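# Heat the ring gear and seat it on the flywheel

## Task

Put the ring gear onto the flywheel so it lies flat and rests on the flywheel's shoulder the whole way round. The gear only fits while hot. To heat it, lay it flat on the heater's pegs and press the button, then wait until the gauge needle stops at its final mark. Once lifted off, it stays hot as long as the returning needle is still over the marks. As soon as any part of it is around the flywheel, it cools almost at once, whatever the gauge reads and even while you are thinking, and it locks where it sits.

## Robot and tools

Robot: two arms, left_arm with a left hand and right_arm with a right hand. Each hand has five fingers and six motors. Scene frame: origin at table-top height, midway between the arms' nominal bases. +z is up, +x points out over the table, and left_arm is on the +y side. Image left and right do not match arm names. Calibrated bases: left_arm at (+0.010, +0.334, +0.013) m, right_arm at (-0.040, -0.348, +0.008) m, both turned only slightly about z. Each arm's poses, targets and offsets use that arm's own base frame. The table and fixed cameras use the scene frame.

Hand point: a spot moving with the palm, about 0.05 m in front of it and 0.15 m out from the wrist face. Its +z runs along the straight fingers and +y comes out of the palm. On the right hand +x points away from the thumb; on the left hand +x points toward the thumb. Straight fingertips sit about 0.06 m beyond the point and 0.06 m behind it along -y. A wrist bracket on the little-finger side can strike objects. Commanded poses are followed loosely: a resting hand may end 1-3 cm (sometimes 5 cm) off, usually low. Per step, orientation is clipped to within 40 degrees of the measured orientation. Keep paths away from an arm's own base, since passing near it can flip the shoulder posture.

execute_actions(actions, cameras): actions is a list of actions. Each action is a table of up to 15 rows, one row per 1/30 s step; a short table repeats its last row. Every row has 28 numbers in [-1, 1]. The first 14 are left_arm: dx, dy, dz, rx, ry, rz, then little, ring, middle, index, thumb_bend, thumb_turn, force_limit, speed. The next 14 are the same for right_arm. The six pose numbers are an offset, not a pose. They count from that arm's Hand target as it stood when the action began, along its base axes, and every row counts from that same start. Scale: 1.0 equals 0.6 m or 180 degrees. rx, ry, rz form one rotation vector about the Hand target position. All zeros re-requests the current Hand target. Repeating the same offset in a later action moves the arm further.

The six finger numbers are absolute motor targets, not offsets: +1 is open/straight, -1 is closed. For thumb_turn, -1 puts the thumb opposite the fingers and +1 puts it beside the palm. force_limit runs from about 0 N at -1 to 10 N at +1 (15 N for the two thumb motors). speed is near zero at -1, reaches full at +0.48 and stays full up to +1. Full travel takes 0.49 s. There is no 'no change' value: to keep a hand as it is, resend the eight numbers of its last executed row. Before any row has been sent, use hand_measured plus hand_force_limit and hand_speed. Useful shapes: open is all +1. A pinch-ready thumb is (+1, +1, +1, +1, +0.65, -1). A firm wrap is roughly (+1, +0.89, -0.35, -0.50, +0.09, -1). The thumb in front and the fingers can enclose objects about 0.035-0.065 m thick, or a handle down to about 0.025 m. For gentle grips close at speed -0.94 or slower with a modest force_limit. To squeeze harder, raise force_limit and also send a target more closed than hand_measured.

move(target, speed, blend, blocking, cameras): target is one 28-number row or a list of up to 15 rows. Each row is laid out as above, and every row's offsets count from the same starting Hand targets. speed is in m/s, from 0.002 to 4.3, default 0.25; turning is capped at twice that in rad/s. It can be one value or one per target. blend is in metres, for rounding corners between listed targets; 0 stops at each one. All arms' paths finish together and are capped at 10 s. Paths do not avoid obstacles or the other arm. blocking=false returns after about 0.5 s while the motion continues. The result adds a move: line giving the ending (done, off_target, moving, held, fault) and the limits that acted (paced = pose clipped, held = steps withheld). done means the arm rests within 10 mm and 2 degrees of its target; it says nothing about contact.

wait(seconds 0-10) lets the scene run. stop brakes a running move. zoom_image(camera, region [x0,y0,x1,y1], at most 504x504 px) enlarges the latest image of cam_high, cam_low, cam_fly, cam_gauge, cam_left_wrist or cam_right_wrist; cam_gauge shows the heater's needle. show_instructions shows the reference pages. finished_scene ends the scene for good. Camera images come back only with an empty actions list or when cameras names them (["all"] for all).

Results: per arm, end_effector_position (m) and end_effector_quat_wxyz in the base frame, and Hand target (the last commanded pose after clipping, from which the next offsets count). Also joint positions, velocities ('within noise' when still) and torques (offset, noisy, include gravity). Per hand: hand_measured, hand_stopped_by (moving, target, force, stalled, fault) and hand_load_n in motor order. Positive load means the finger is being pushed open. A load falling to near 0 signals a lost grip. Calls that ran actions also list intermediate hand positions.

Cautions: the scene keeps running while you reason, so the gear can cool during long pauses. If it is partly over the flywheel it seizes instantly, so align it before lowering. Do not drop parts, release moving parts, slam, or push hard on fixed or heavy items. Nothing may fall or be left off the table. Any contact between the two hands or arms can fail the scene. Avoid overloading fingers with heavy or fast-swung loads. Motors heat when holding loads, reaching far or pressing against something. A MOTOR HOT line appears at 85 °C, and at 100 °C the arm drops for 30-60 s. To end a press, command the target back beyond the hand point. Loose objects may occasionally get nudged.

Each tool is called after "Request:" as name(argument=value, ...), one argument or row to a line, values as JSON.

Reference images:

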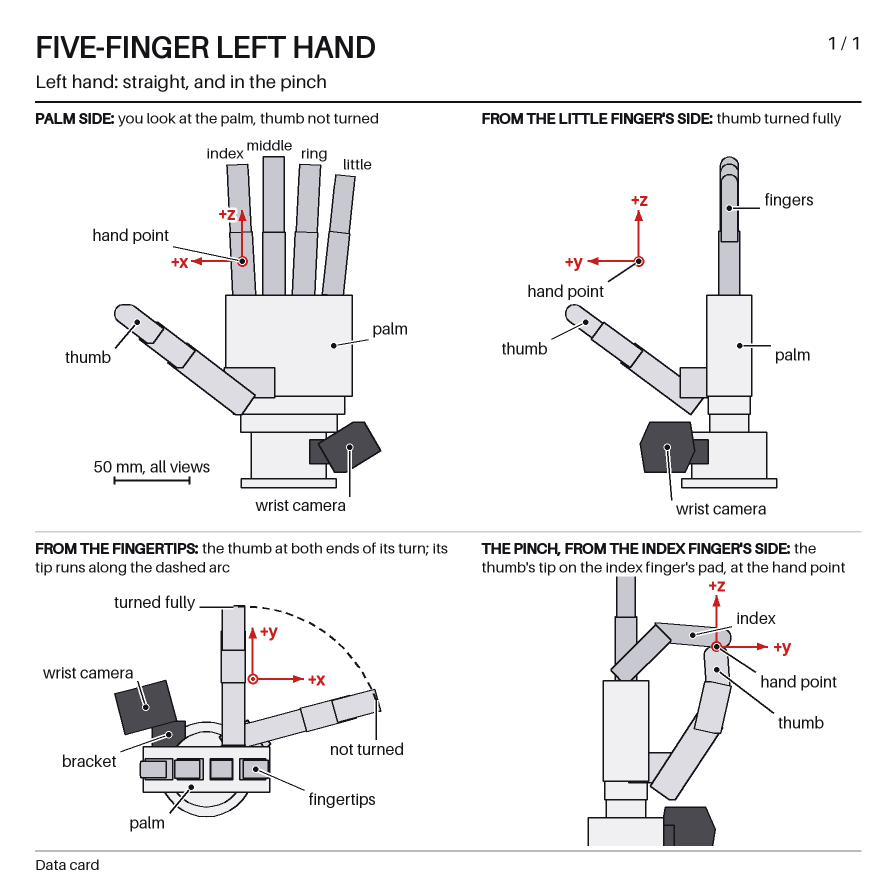

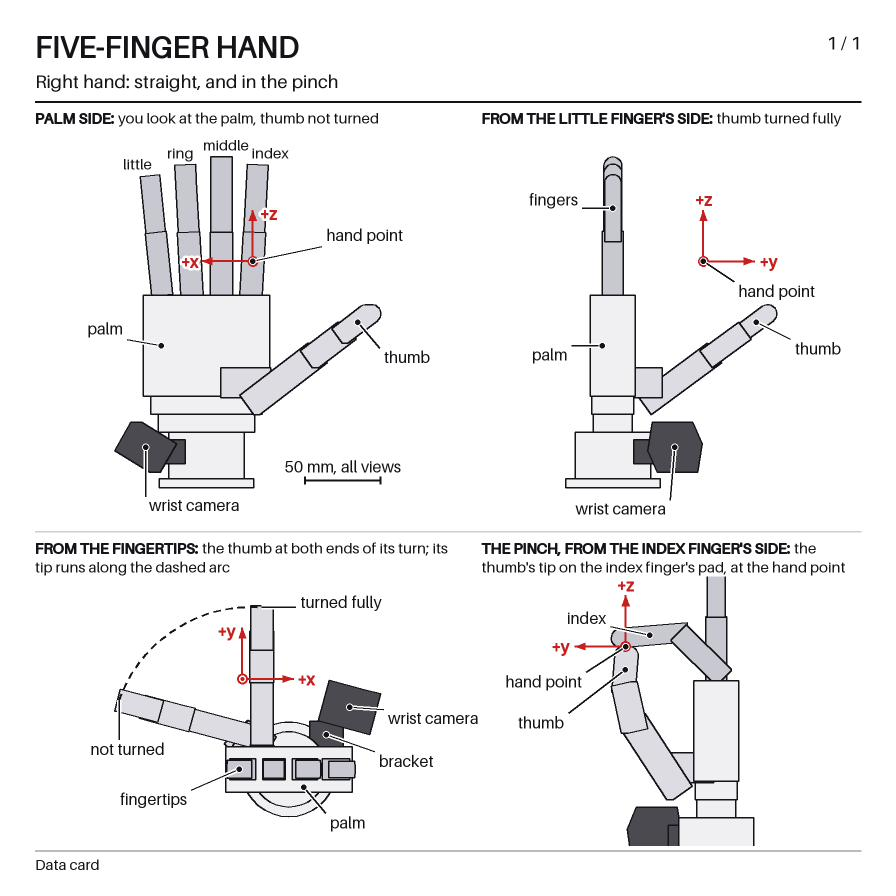

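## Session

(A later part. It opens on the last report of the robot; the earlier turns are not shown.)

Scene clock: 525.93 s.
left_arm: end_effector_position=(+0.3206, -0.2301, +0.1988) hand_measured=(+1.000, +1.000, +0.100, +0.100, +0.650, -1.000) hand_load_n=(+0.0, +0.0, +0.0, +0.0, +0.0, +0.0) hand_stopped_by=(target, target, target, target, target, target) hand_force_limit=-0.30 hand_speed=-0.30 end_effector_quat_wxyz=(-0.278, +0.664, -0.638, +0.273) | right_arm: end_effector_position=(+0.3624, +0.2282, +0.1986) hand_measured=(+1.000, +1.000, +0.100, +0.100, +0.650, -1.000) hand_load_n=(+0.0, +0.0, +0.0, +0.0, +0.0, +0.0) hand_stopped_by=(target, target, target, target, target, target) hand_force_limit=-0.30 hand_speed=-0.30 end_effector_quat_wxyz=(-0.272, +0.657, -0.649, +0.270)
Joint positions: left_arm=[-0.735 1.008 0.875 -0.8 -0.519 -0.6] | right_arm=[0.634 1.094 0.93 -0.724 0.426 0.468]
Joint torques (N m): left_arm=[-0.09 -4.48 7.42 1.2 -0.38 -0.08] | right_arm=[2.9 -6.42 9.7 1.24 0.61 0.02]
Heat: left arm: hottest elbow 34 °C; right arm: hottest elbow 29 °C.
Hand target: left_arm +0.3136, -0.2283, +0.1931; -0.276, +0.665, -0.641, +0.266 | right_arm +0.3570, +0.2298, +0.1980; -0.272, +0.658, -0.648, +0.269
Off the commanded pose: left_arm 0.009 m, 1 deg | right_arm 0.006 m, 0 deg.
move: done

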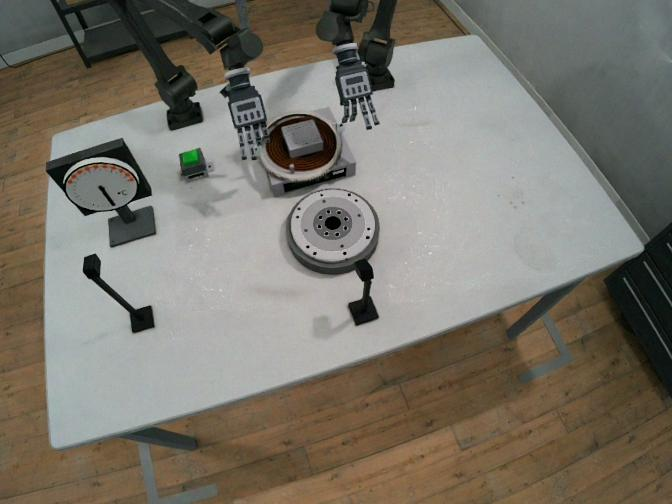

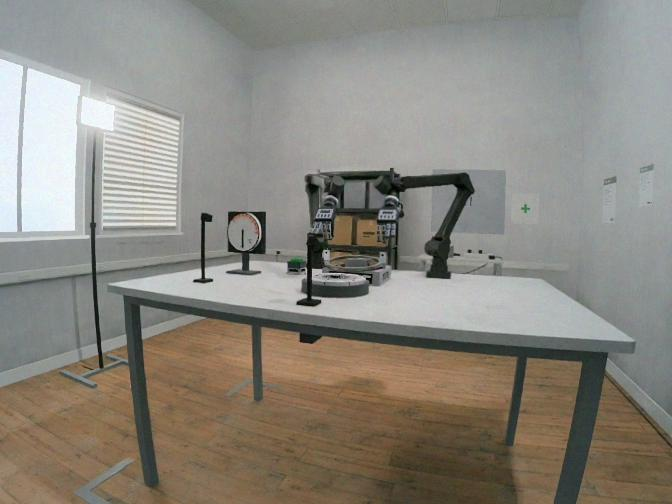

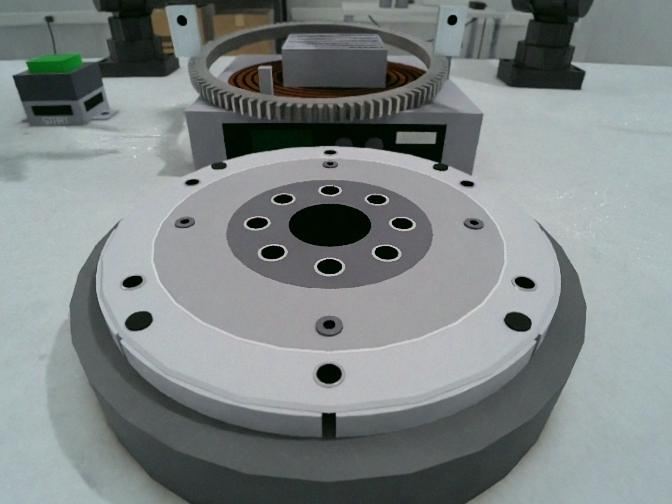

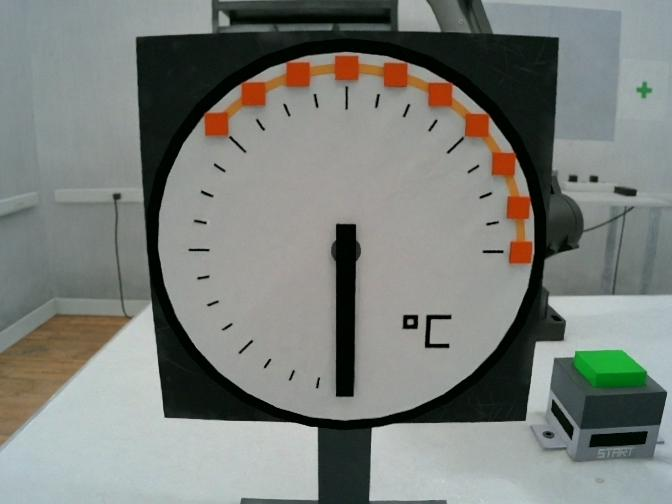

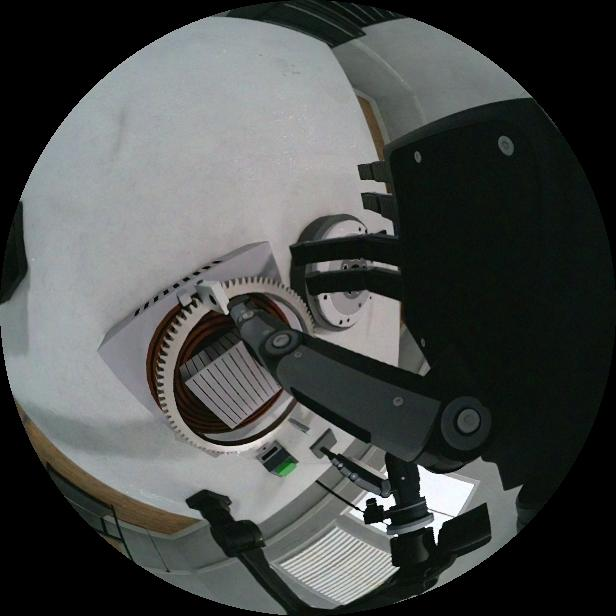

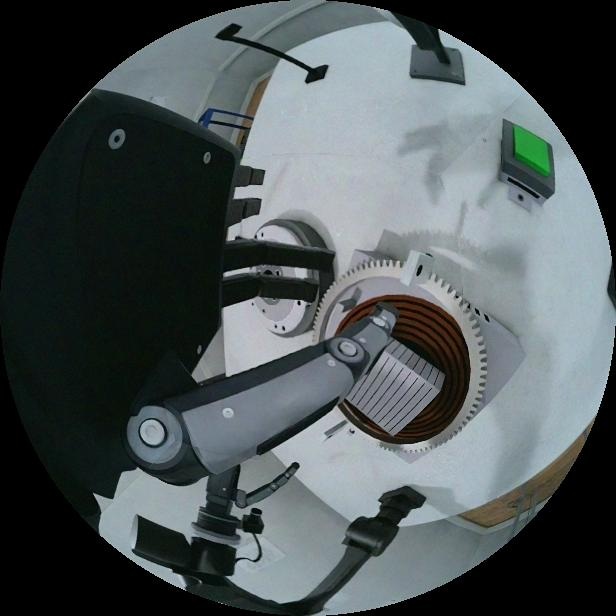

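Request:
move(
  target=[-0.03,-0.0207,-0.07,0,0,0,1,1,0.1,0.1,0.65,-1,-0.3,-0.3,-0.0233,-0.025,-0.065,0,0,0,1,1,0.1,0.1,0.65,-1,-0.3,-0.3],
  speed=0.12,
  cameras=["cam_high","cam_fly","cam_left_wrist","cam_right_wrist"],
)

Request:
zoom_image(
  camera="cam_left_wrist",
  region=[180, 200, 360, 380],
)

Request:
zoom_image(
  camera="cam_right_wrist",
  region=[260, 200, 440, 380],
)

Request:
zoom_image(
  camera="cam_high",
  region=[220, 60, 400, 210],
)

Scene clock: 563.10 s.
left_arm: end_effector_position=(+0.2965, -0.2370, +0.1585) hand_measured=(+1.000, +1.000, +0.100, +0.100, +0.650, -1.000) hand_load_n=(+0.0, +0.0, +0.0, +0.0, +0.0, +0.0) hand_stopped_by=(target, target, target, target, target, target) hand_force_limit=-0.30 hand_speed=-0.30 end_effector_quat_wxyz=(-0.277, +0.665, -0.641, +0.266) | right_arm: end_effector_position=(+0.3427, +0.2137, +0.1548) hand_measured=(+1.000, +1.000, +0.100, +0.100, +0.650, -1.000) hand_load_n=(+0.0, +0.0, +0.0, +0.0, +0.0, +0.0) hand_stopped_by=(target, target, target, target, target, target) hand_force_limit=-0.30 hand_speed=-0.30 end_effector_quat_wxyz=(-0.261, +0.662, -0.650, +0.268)
Joint positions: left_arm=[-0.808 1.008 0.777 -0.753 -0.561 -0.671] | right_arm=[0.634 1.065 0.802 -0.649 0.426 0.469]
Joint torques (N m): left_arm=[-0.09 -2.73 7.28 2.32 -0.4 -0.07] | right_arm=[1.61 -6.65 9.35 2.11 0.32 -0.03]
Heat: left arm: hottest elbow 31 °C; right arm: hottest elbow 30 °C.
Hand target: left_arm +0.2956, -0.2405, +0.1510; -0.276, +0.665, -0.641, +0.266 | right_arm +0.3429, +0.2147, +0.1589; -0.272, +0.658, -0.648, +0.269
Off the commanded pose: left_arm 0.008 m, 0 deg | right_arm 0.004 m, 1 deg.
move: done
Images, in order (width x height): cam_high 672x504, cam_fly 672x504, cam_left_wrist 616x616, cam_right_wrist 616x616.

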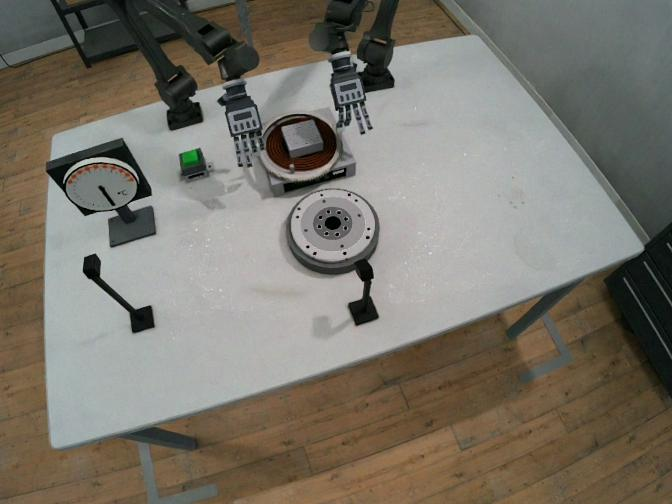

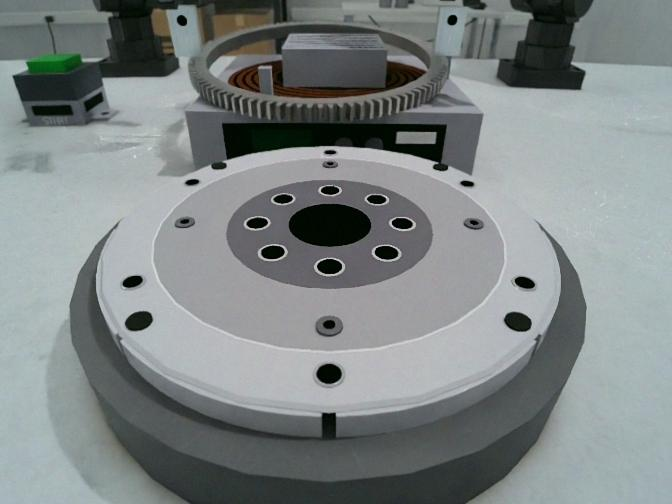

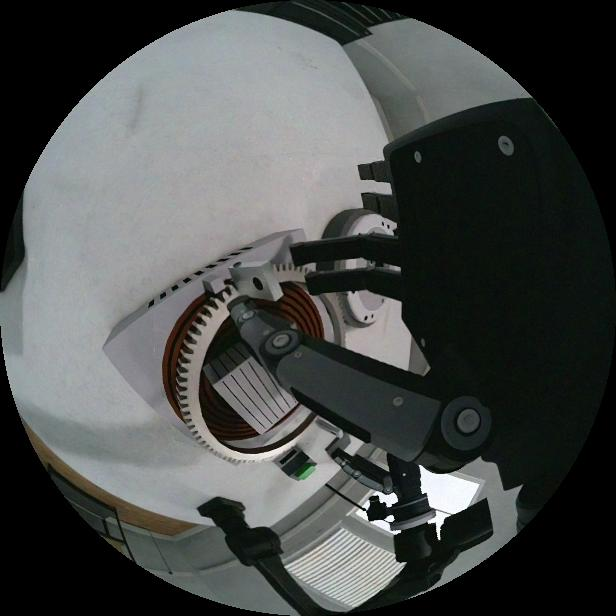

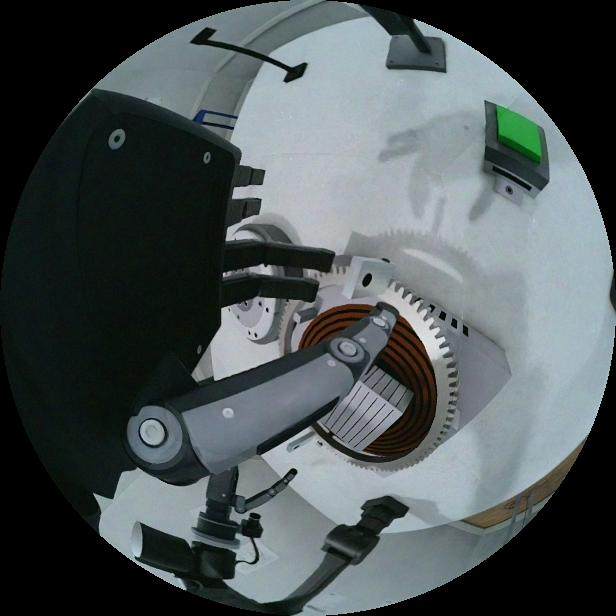

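Scaled by 2.800 from the camera's 616x616 image, which has a finer 880x880 frame.

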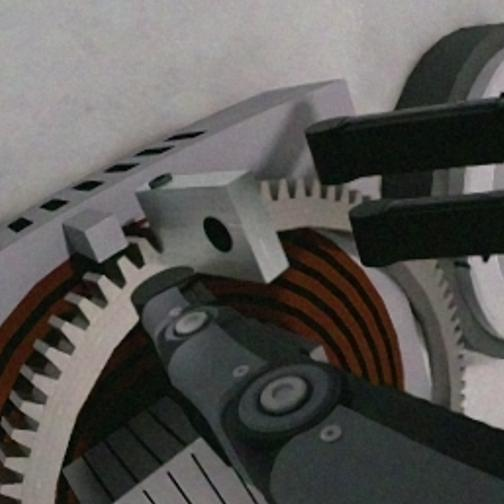

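Scaled by 2.800 from the camera's 616x616 image, which has a finer 880x880 frame.

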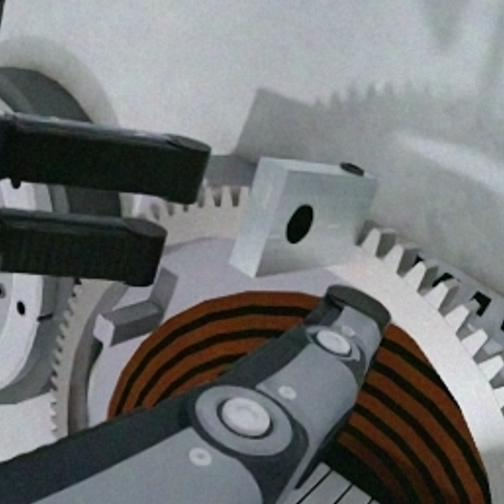

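Scaled by 2.800.

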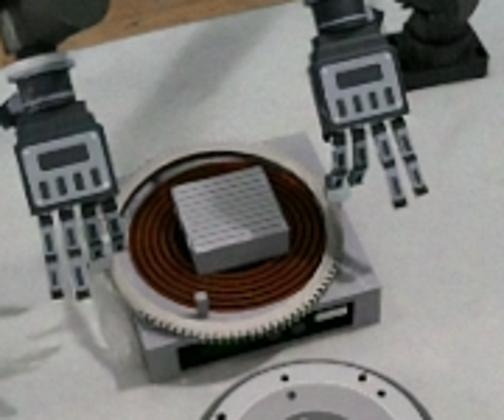

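Request:
move(
  target=[0.0067,-0.0138,-0.06,0,0,0,1,1,0.1,0.1,0.65,-1,-0.3,-0.3,0.0067,0,-0.0488,0,0,0,1,1,0.1,0.1,0.65,-1,-0.3,-0.3],
  speed=0.08,
  cameras=["cam_fly","cam_left_wrist","cam_right_wrist"],
)

Request:
zoom_image(
  camera="cam_left_wrist",
  region=[200, 200, 360, 360],
)

Request:
zoom_image(
  camera="cam_right_wrist",
  region=[260, 200, 420, 360],
)

Request:
zoom_image(
  camera="cam_fly",
  region=[150, 0, 510, 180],
)

Scene clock: 581.77 s.
left_arm: end_effector_position=(+0.3009, -0.2456, +0.1226) hand_measured=(+1.000, +1.000, +0.100, +0.100, +0.650, -1.000) hand_load_n=(+0.0, +0.0, +0.0, +0.0, +0.0, +0.0) hand_stopped_by=(target, target, target, target, target, target) hand_force_limit=-0.30 hand_speed=-0.30 end_effector_quat_wxyz=(-0.277, +0.665, -0.641, +0.266) | right_arm: end_effector_position=(+0.3449, +0.2162, +0.1349) hand_measured=(+1.000, +1.000, +0.100, +0.100, +0.650, -1.000) hand_load_n=(+0.0, +0.0, +0.0, +0.0, +0.0, +0.0) hand_stopped_by=(target, target, target, target, target, target) hand_force_limit=-0.30 hand_speed=-0.30 end_effector_quat_wxyz=(-0.274, +0.657, -0.649, +0.269)
Joint positions: left_arm=[-0.817 1.071 0.719 -0.636 -0.566 -0.681] | right_arm=[0.634 1.077 0.745 -0.553 0.423 0.469]
Joint torques (N m): left_arm=[-0.15 -3.08 7.12 2.3 -0.41 -0.08] | right_arm=[0.85 -4.48 9.2 2.22 0.24 -0.08]
Heat: left arm: hottest elbow 32 °C; right arm: hottest elbow 30 °C.
Hand target: left_arm +0.2995, -0.2489, +0.1149; -0.276, +0.665, -0.641, +0.266 | right_arm +0.3470, +0.2148, +0.1297; -0.272, +0.658, -0.648, +0.269
Off the commanded pose: left_arm 0.008 m, 0 deg | right_arm 0.006 m, 0 deg.
move: done
Images, in order (width x height): cam_fly 672x504, cam_left_wrist 616x616, cam_right_wrist 616x616.

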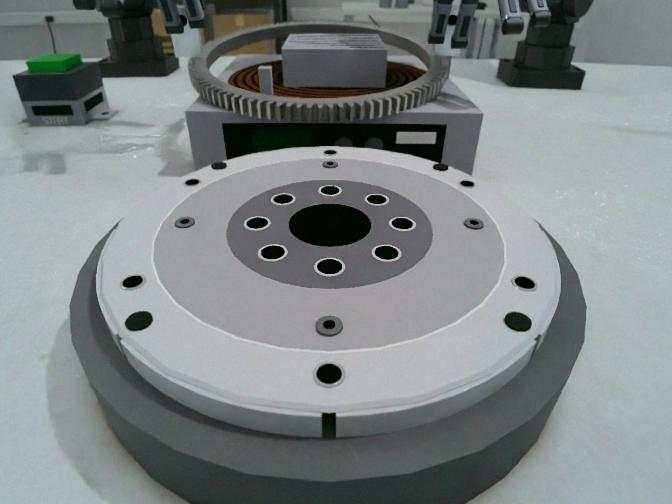

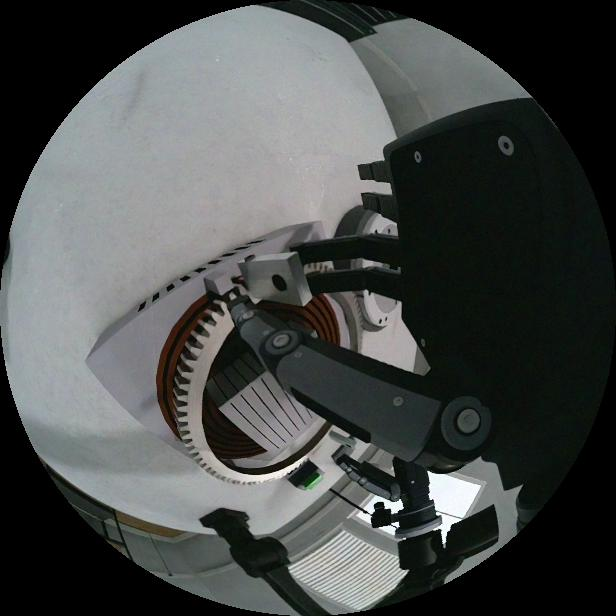

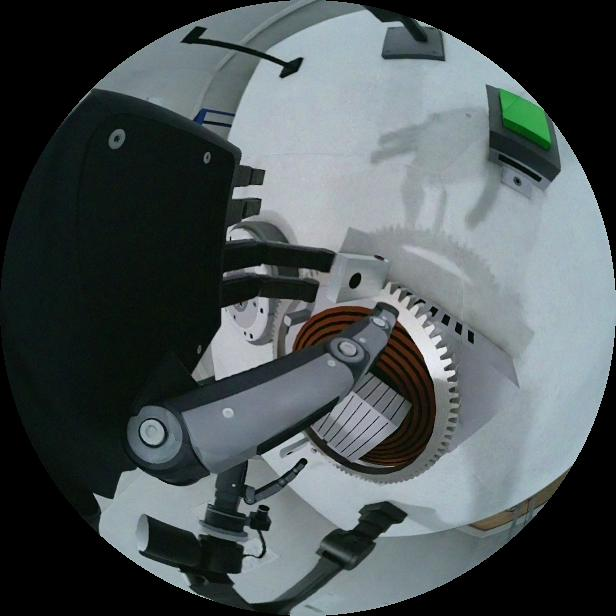

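Scaled by 3.150 from the camera's 616x616 image, which has a finer 880x880 frame.

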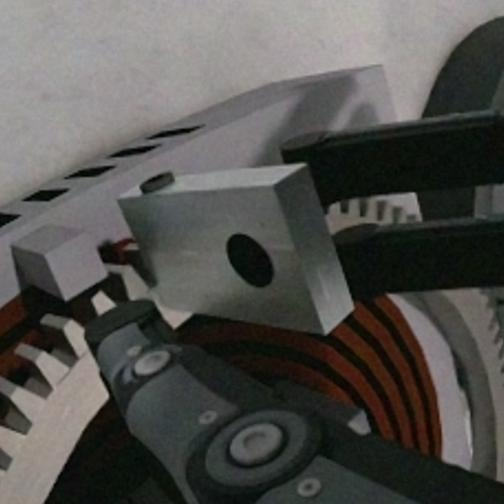

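Scaled by 3.150 from the camera's 616x616 image, which has a finer 880x880 frame.

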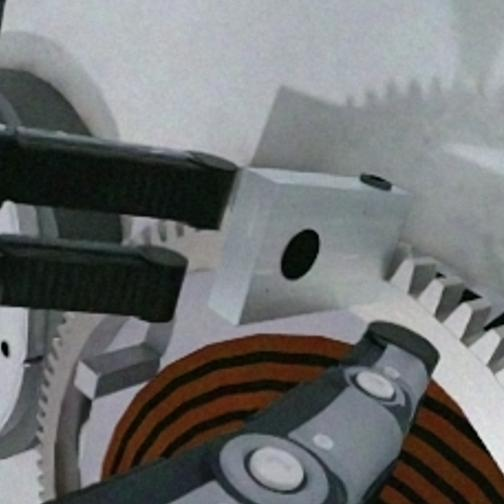

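Scaled by 1.400.

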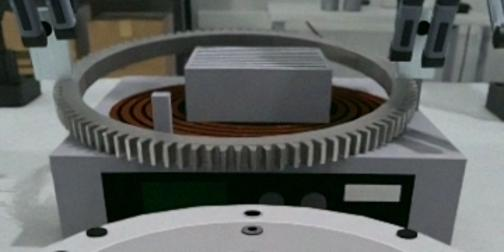

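Request:
move(
  target=[0,0,0,0,0,0,1,1,0.1,0.1,0.65,-1,-0.3,-0.3,0,0.0067,-0.02,0,0,0,1,1,0.1,0.1,0.65,-1,-0.3,-0.3],
  speed=0.06,
  cameras=["cam_fly"],
)

Request:
zoom_image(
  camera="cam_fly",
  region=[150, 0, 510, 180],
)

Scene clock: 591.77 s.
left_arm: end_effector_position=(+0.3009, -0.2456, +0.1227) hand_measured=(+1.000, +1.000, +0.100, +0.100, +0.650, -1.000) hand_load_n=(+0.0, +0.0, +0.0, +0.0, +0.0, +0.0) hand_stopped_by=(target, target, target, target, target, target) hand_force_limit=-0.30 hand_speed=-0.30 end_effector_quat_wxyz=(-0.277, +0.665, -0.640, +0.266) | right_arm: end_effector_position=(+0.3464, +0.2173, +0.1225) hand_measured=(+1.000, +1.000, +0.100, +0.100, +0.650, -1.000) hand_load_n=(+0.0, +0.0, +0.0, +0.0, +0.0, +0.0) hand_stopped_by=(target, target, target, target, target, target) hand_force_limit=-0.30 hand_speed=-0.30 end_effector_quat_wxyz=(-0.273, +0.658, -0.649, +0.268)
Joint positions: left_arm=[-0.817 1.071 0.719 -0.636 -0.566 -0.681] | right_arm=[0.634 1.099 0.727 -0.516 0.423 0.469]
Joint torques (N m): left_arm=[-0.21 -3.19 7.13 2.36 -0.4 -0.08] | right_arm=[1.96 -4.89 9.14 2.19 0.54 0.01]
Heat: left arm: hottest elbow 31 °C; right arm: hottest elbow 30 °C.
Hand target: left_arm +0.2996, -0.2489, +0.1150; -0.276, +0.665, -0.641, +0.266 | right_arm +0.3469, +0.2188, +0.1176; -0.272, +0.658, -0.648, +0.269
Off the commanded pose: left_arm 0.009 m, 0 deg | right_arm 0.005 m, 0 deg.
move: done
Images, in order (width x height): cam_fly 672x504.

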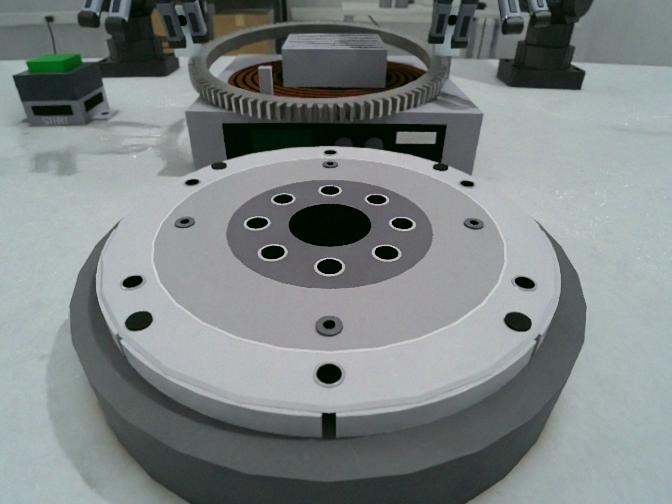

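Scaled by 1.400.

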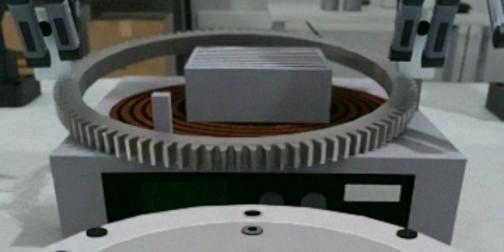

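Request:
execute_actions(
  actions=[
    [[0,0,0,0,0,0,1,1,-0.3,-0.35,0.2,-1,-0.8,-0.9,0,0,0,0,0,0,1,1,-0.3,-0.35,0.2,-1,-0.8,-0.9]],
  ],
  cameras=[],
)

Request:
execute_actions(
  actions=[
    [[0,0,0,0,0,0,1,1,-0.5,-0.6,-0.1,-1,0.6,-0.92,0,0,0,0,0,0,1,1,-0.5,-0.6,-0.1,-1,0.6,-0.92]],
  ],
  cameras=["cam_fly","cam_left_wrist","cam_right_wrist"],
)

Request:
zoom_image(
  camera="cam_left_wrist",
  region=[200, 200, 360, 360],
)

Request:
zoom_image(
  camera="cam_right_wrist",
  region=[260, 200, 420, 360],
)

Request:
zoom_image(
  camera="cam_fly",
  region=[150, 0, 510, 180],
)

Scene clock: 601.70 s.
left_arm: end_effector_position=(+0.3014, -0.2456, +0.1228) hand_measured=(+1.000, +1.000, -0.168, -0.224, +0.324, -1.000) hand_load_n=(+0.0, +0.0, +0.0, +1.0, +2.0, +0.0) hand_stopped_by=(target, target, force, force, force, target) hand_force_limit=-0.80 hand_speed=-0.90 end_effector_quat_wxyz=(-0.278, +0.665, -0.640, +0.267) | right_arm: end_effector_position=(+0.3467, +0.2175, +0.1226) hand_measured=(+1.000, +1.000, -0.140, -0.350, +0.296, -1.000) hand_load_n=(+0.0, +0.0, +0.0, +0.5, +1.5, +0.0) hand_stopped_by=(target, target, force, target, force, target) hand_force_limit=-0.80 hand_speed=-0.90 end_effector_quat_wxyz=(-0.273, +0.658, -0.649, +0.268)
Joint positions: left_arm=[-0.817 1.071 0.719 -0.634 -0.567 -0.681] | right_arm=[0.634 1.099 0.727 -0.515 0.423 0.469]
Joint torques (N m): left_arm=[-0.15 -3.14 7.09 2.26 -0.33 -0.06] | right_arm=[2.08 -4.66 9.03 2.19 0.51 0.01]
Heat: left arm: hottest elbow 31 °C; right arm: hottest elbow 29 °C.
Hand target: left_arm +0.2996, -0.2489, +0.1150; -0.276, +0.665, -0.641, +0.266 | right_arm +0.3469, +0.2188, +0.1175; -0.272, +0.658, -0.648, +0.269
Off the commanded pose: left_arm 0.009 m, 0 deg | right_arm 0.005 m, 0 deg.
Step readings (end_effector_position of left_arm | right_arm):
0: (+0.3009, -0.2456, +0.1227) | (+0.3464, +0.2173, +0.1225)
1: (+0.3009, -0.2456, +0.1227) | (+0.3464, +0.2173, +0.1225)
2: (+0.3009, -0.2456, +0.1227) | (+0.3464, +0.2173, +0.1225)
4: (+0.3009, -0.2456, +0.1227) | (+0.3464, +0.2173, +0.1225)
8: (+0.3009, -0.2456, +0.1227) | (+0.3464, +0.2173, +0.1225)
15: (+0.3009, -0.2456, +0.1227) | (+0.3464, +0.2173, +0.1225)
No camera images: "cameras" was empty.

Scene clock: 602.40 s.
left_arm: end_effector_position=(+0.3018, -0.2456, +0.1225) hand_measured=(+1.000, +1.000, -0.188, -0.244, +0.310, -1.000) hand_load_n=(+0.0, +0.0, +8.0, +8.0, +11.5, +0.5) hand_stopped_by=(target, target, force, force, force, target) hand_force_limit=0.60 hand_speed=-0.92 end_effector_quat_wxyz=(-0.279, +0.665, -0.639, +0.267) | right_arm: end_effector_position=(+0.3472, +0.2179, +0.1224) hand_measured=(+1.000, +1.000, -0.166, -0.384, +0.278, -1.000) hand_load_n=(+0.0, +0.0, +9.0, +8.0, +11.0, +0.0) hand_stopped_by=(target, target, force, force, force, target) hand_force_limit=0.60 hand_speed=-0.92 end_effector_quat_wxyz=(-0.274, +0.657, -0.649, +0.268)
Joint positions: left_arm=[-0.817 1.072 0.719 -0.633 -0.569 -0.682] | right_arm=[0.634 1.101 0.727 -0.512 0.423 0.469]
Joint torques (N m): left_arm=[-0.09 -3.19 7.08 2.22 -0.26 -0.06] | right_arm=[1.73 -4.48 9.18 2.02 0.51 0.01]
Heat: left arm: hottest elbow 31 °C; right arm: hottest elbow 29 °C.
Hand target: left_arm +0.2996, -0.2489, +0.1150; -0.276, +0.665, -0.641, +0.266 | right_arm +0.3469, +0.2188, +0.1176; -0.272, +0.658, -0.648, +0.269
Off the commanded pose: left_arm 0.009 m, 0 deg | right_arm 0.005 m, 0 deg.
Step readings (end_effector_position of left_arm | right_arm):
0: (+0.3014, -0.2456, +0.1228) | (+0.3467, +0.2175, +0.1226)
1: (+0.3014, -0.2456, +0.1228) | (+0.3467, +0.2175, +0.1226)
2: (+0.3014, -0.2456, +0.1228) | (+0.3467, +0.2175, +0.1226)
4: (+0.3016, -0.2457, +0.1226) | (+0.3469, +0.2176, +0.1226)
8: (+0.3018, -0.2456, +0.1225) | (+0.3472, +0.2179, +0.1224)
15: (+0.3018, -0.2456, +0.1225) | (+0.3472, +0.2179, +0.1224)
Images, in order (width x height): cam_fly 672x504, cam_left_wrist 616x616, cam_right_wrist 616x616.

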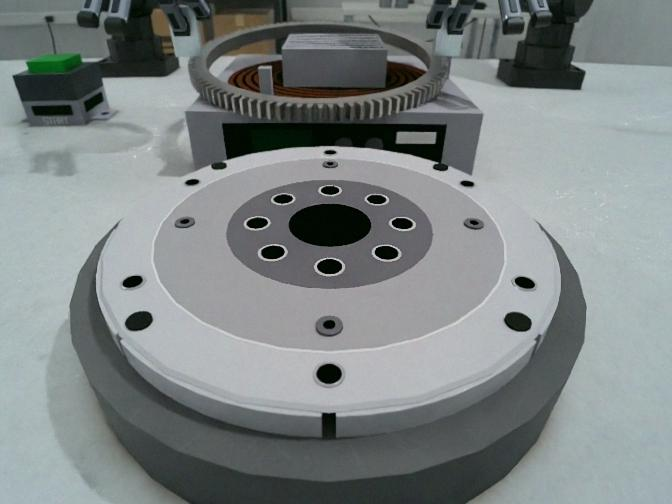

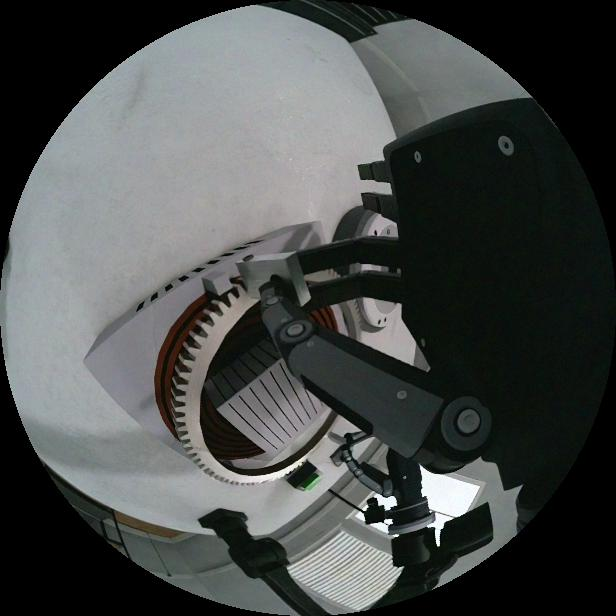

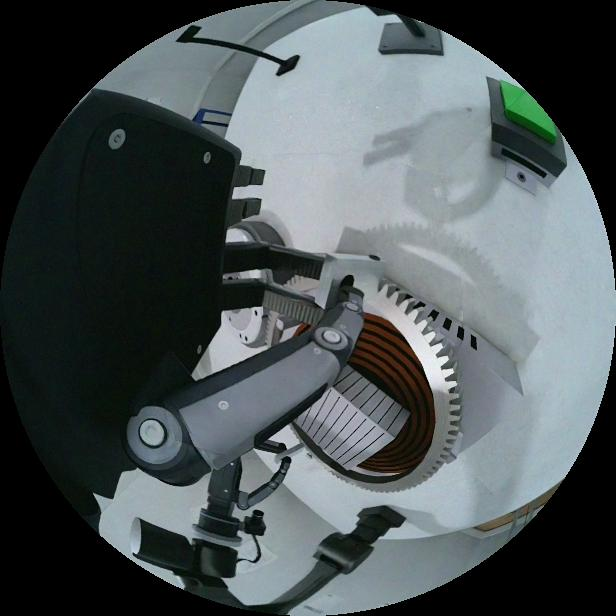

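Scaled by 3.150 from the camera's 616x616 image, which has a finer 880x880 frame.

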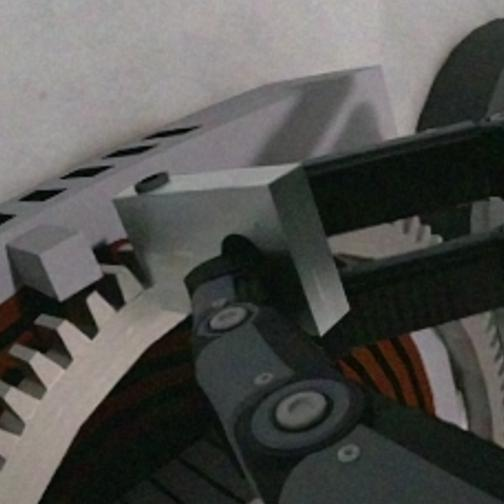

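Scaled by 3.150 from the camera's 616x616 image, which has a finer 880x880 frame.

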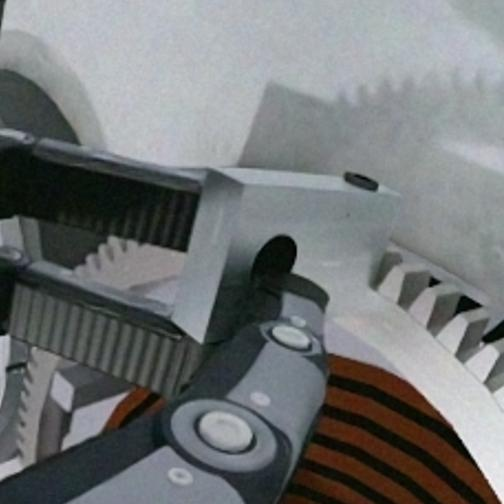

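Scaled by 1.400.

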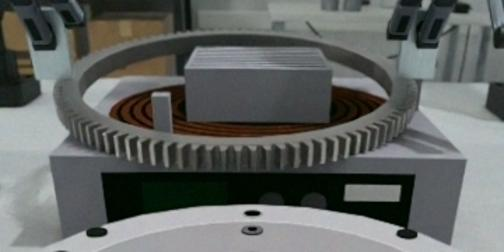

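Request:
move(
  target=[0,0,0.1,0,0,0,1,1,-0.5,-0.6,-0.1,-1,0.6,-0.92,0,0,0.1,0,0,0,1,1,-0.5,-0.6,-0.1,-1,0.6,-0.92],
  speed=0.06,
  cameras=["cam_high","cam_fly","cam_left_wrist","cam_right_wrist"],
)

Request:
zoom_image(
  camera="cam_left_wrist",
  region=[200, 200, 360, 360],
)

Request:
zoom_image(
  camera="cam_right_wrist",
  region=[260, 200, 420, 360],
)

Request:
zoom_image(
  camera="cam_fly",
  region=[150, 0, 510, 180],
)

Scene clock: 613.17 s.
left_arm: end_effector_position=(+0.2898, -0.2457, +0.1385) hand_measured=(+1.000, +1.000, -0.188, -0.244, +0.312, -1.000) hand_load_n=(+0.0, +0.0, +12.0, +5.5, +17.0, +3.5) hand_stopped_by=(target, target, force, force, force, target) hand_force_limit=0.60 hand_speed=-0.92 end_effector_quat_wxyz=(-0.266, +0.670, -0.648, +0.245) | right_arm: end_effector_position=(+0.3312, +0.2143, +0.1336) hand_measured=(+1.000, +1.000, -0.166, -0.384, +0.280, -1.000) hand_load_n=(+0.0, +0.0, +13.0, +3.5, +15.5, +1.5) hand_stopped_by=(target, target, force, force, force, target) hand_force_limit=0.60 hand_speed=-0.92 end_effector_quat_wxyz=(-0.241, +0.671, -0.654, +0.253)
Joint positions: left_arm=[-0.829 1.061 0.776 -0.763 -0.551 -0.711] | right_arm=[0.642 1.087 0.779 -0.66 0.409 0.488]
Joint torques (N m): left_arm=[0.73 -6.53 12.51 0.12 -1.03 0.24] | right_arm=[1.44 -7.94 15.6 0.38 1.18 -0.19]
Heat: left arm: hottest elbow 31 °C; right arm: hottest elbow 29 °C.
Hand target: left_arm +0.2996, -0.2489, +0.1750; -0.276, +0.665, -0.641, +0.266 | right_arm +0.3469, +0.2188, +0.1776; -0.272, +0.658, -0.648, +0.269
Off the commanded pose: left_arm 0.038 m, 3 deg | right_arm 0.047 m, 4 deg.
move: off_target (left_arm, right_arm)
Images, in order (width x height): cam_high 672x504, cam_fly 672x504, cam_left_wrist 616x616, cam_right_wrist 616x616.

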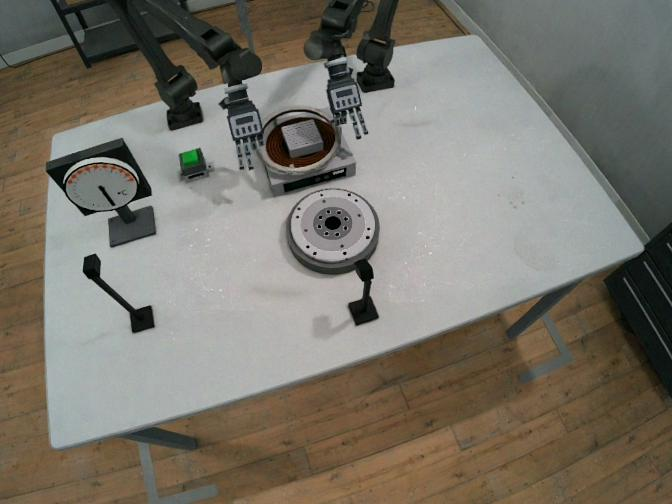

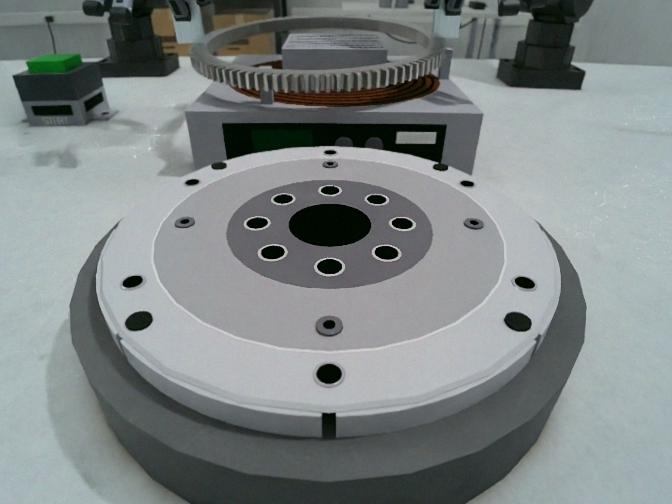

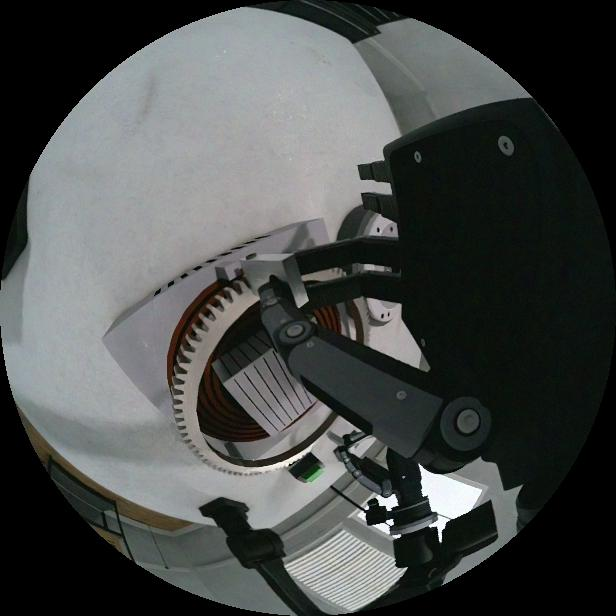

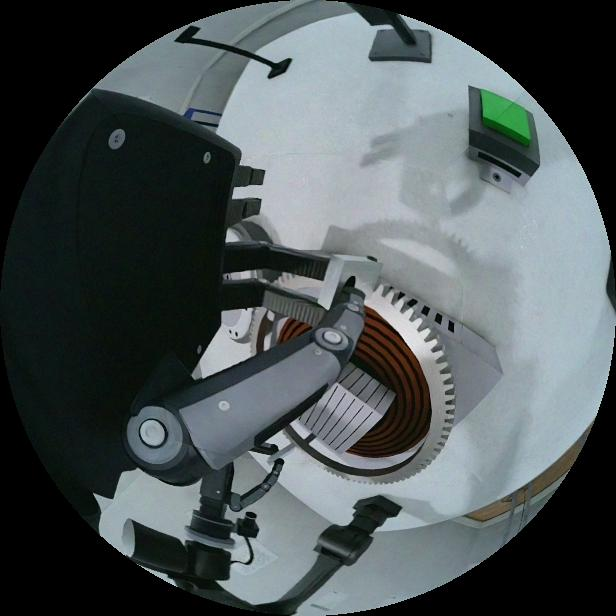

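Scaled by 3.150 from the camera's 616x616 image, which has a finer 880x880 frame.

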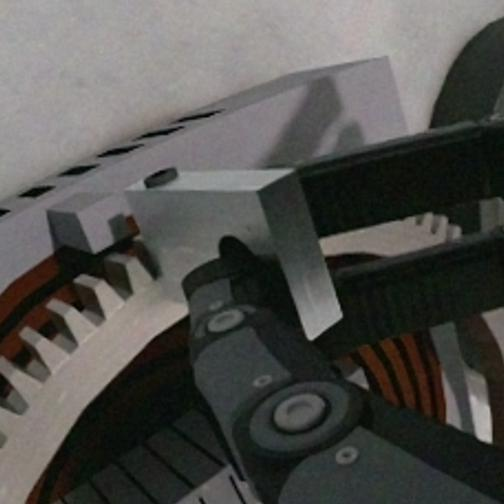

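Scaled by 3.150 from the camera's 616x616 image, which has a finer 880x880 frame.

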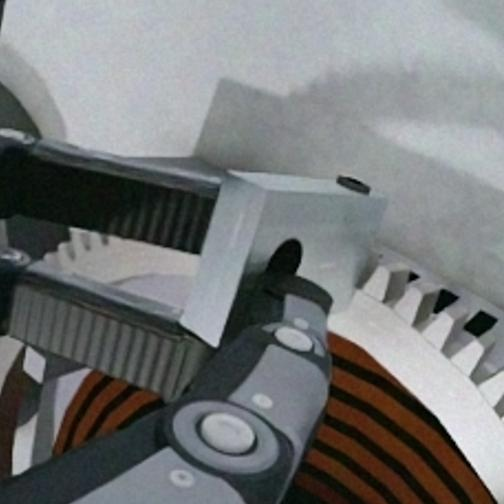

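Scaled by 1.400.

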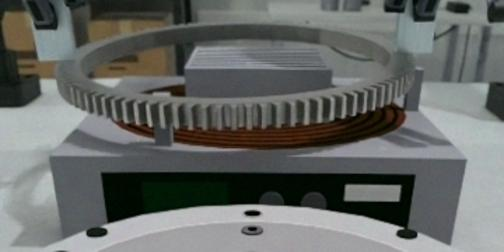

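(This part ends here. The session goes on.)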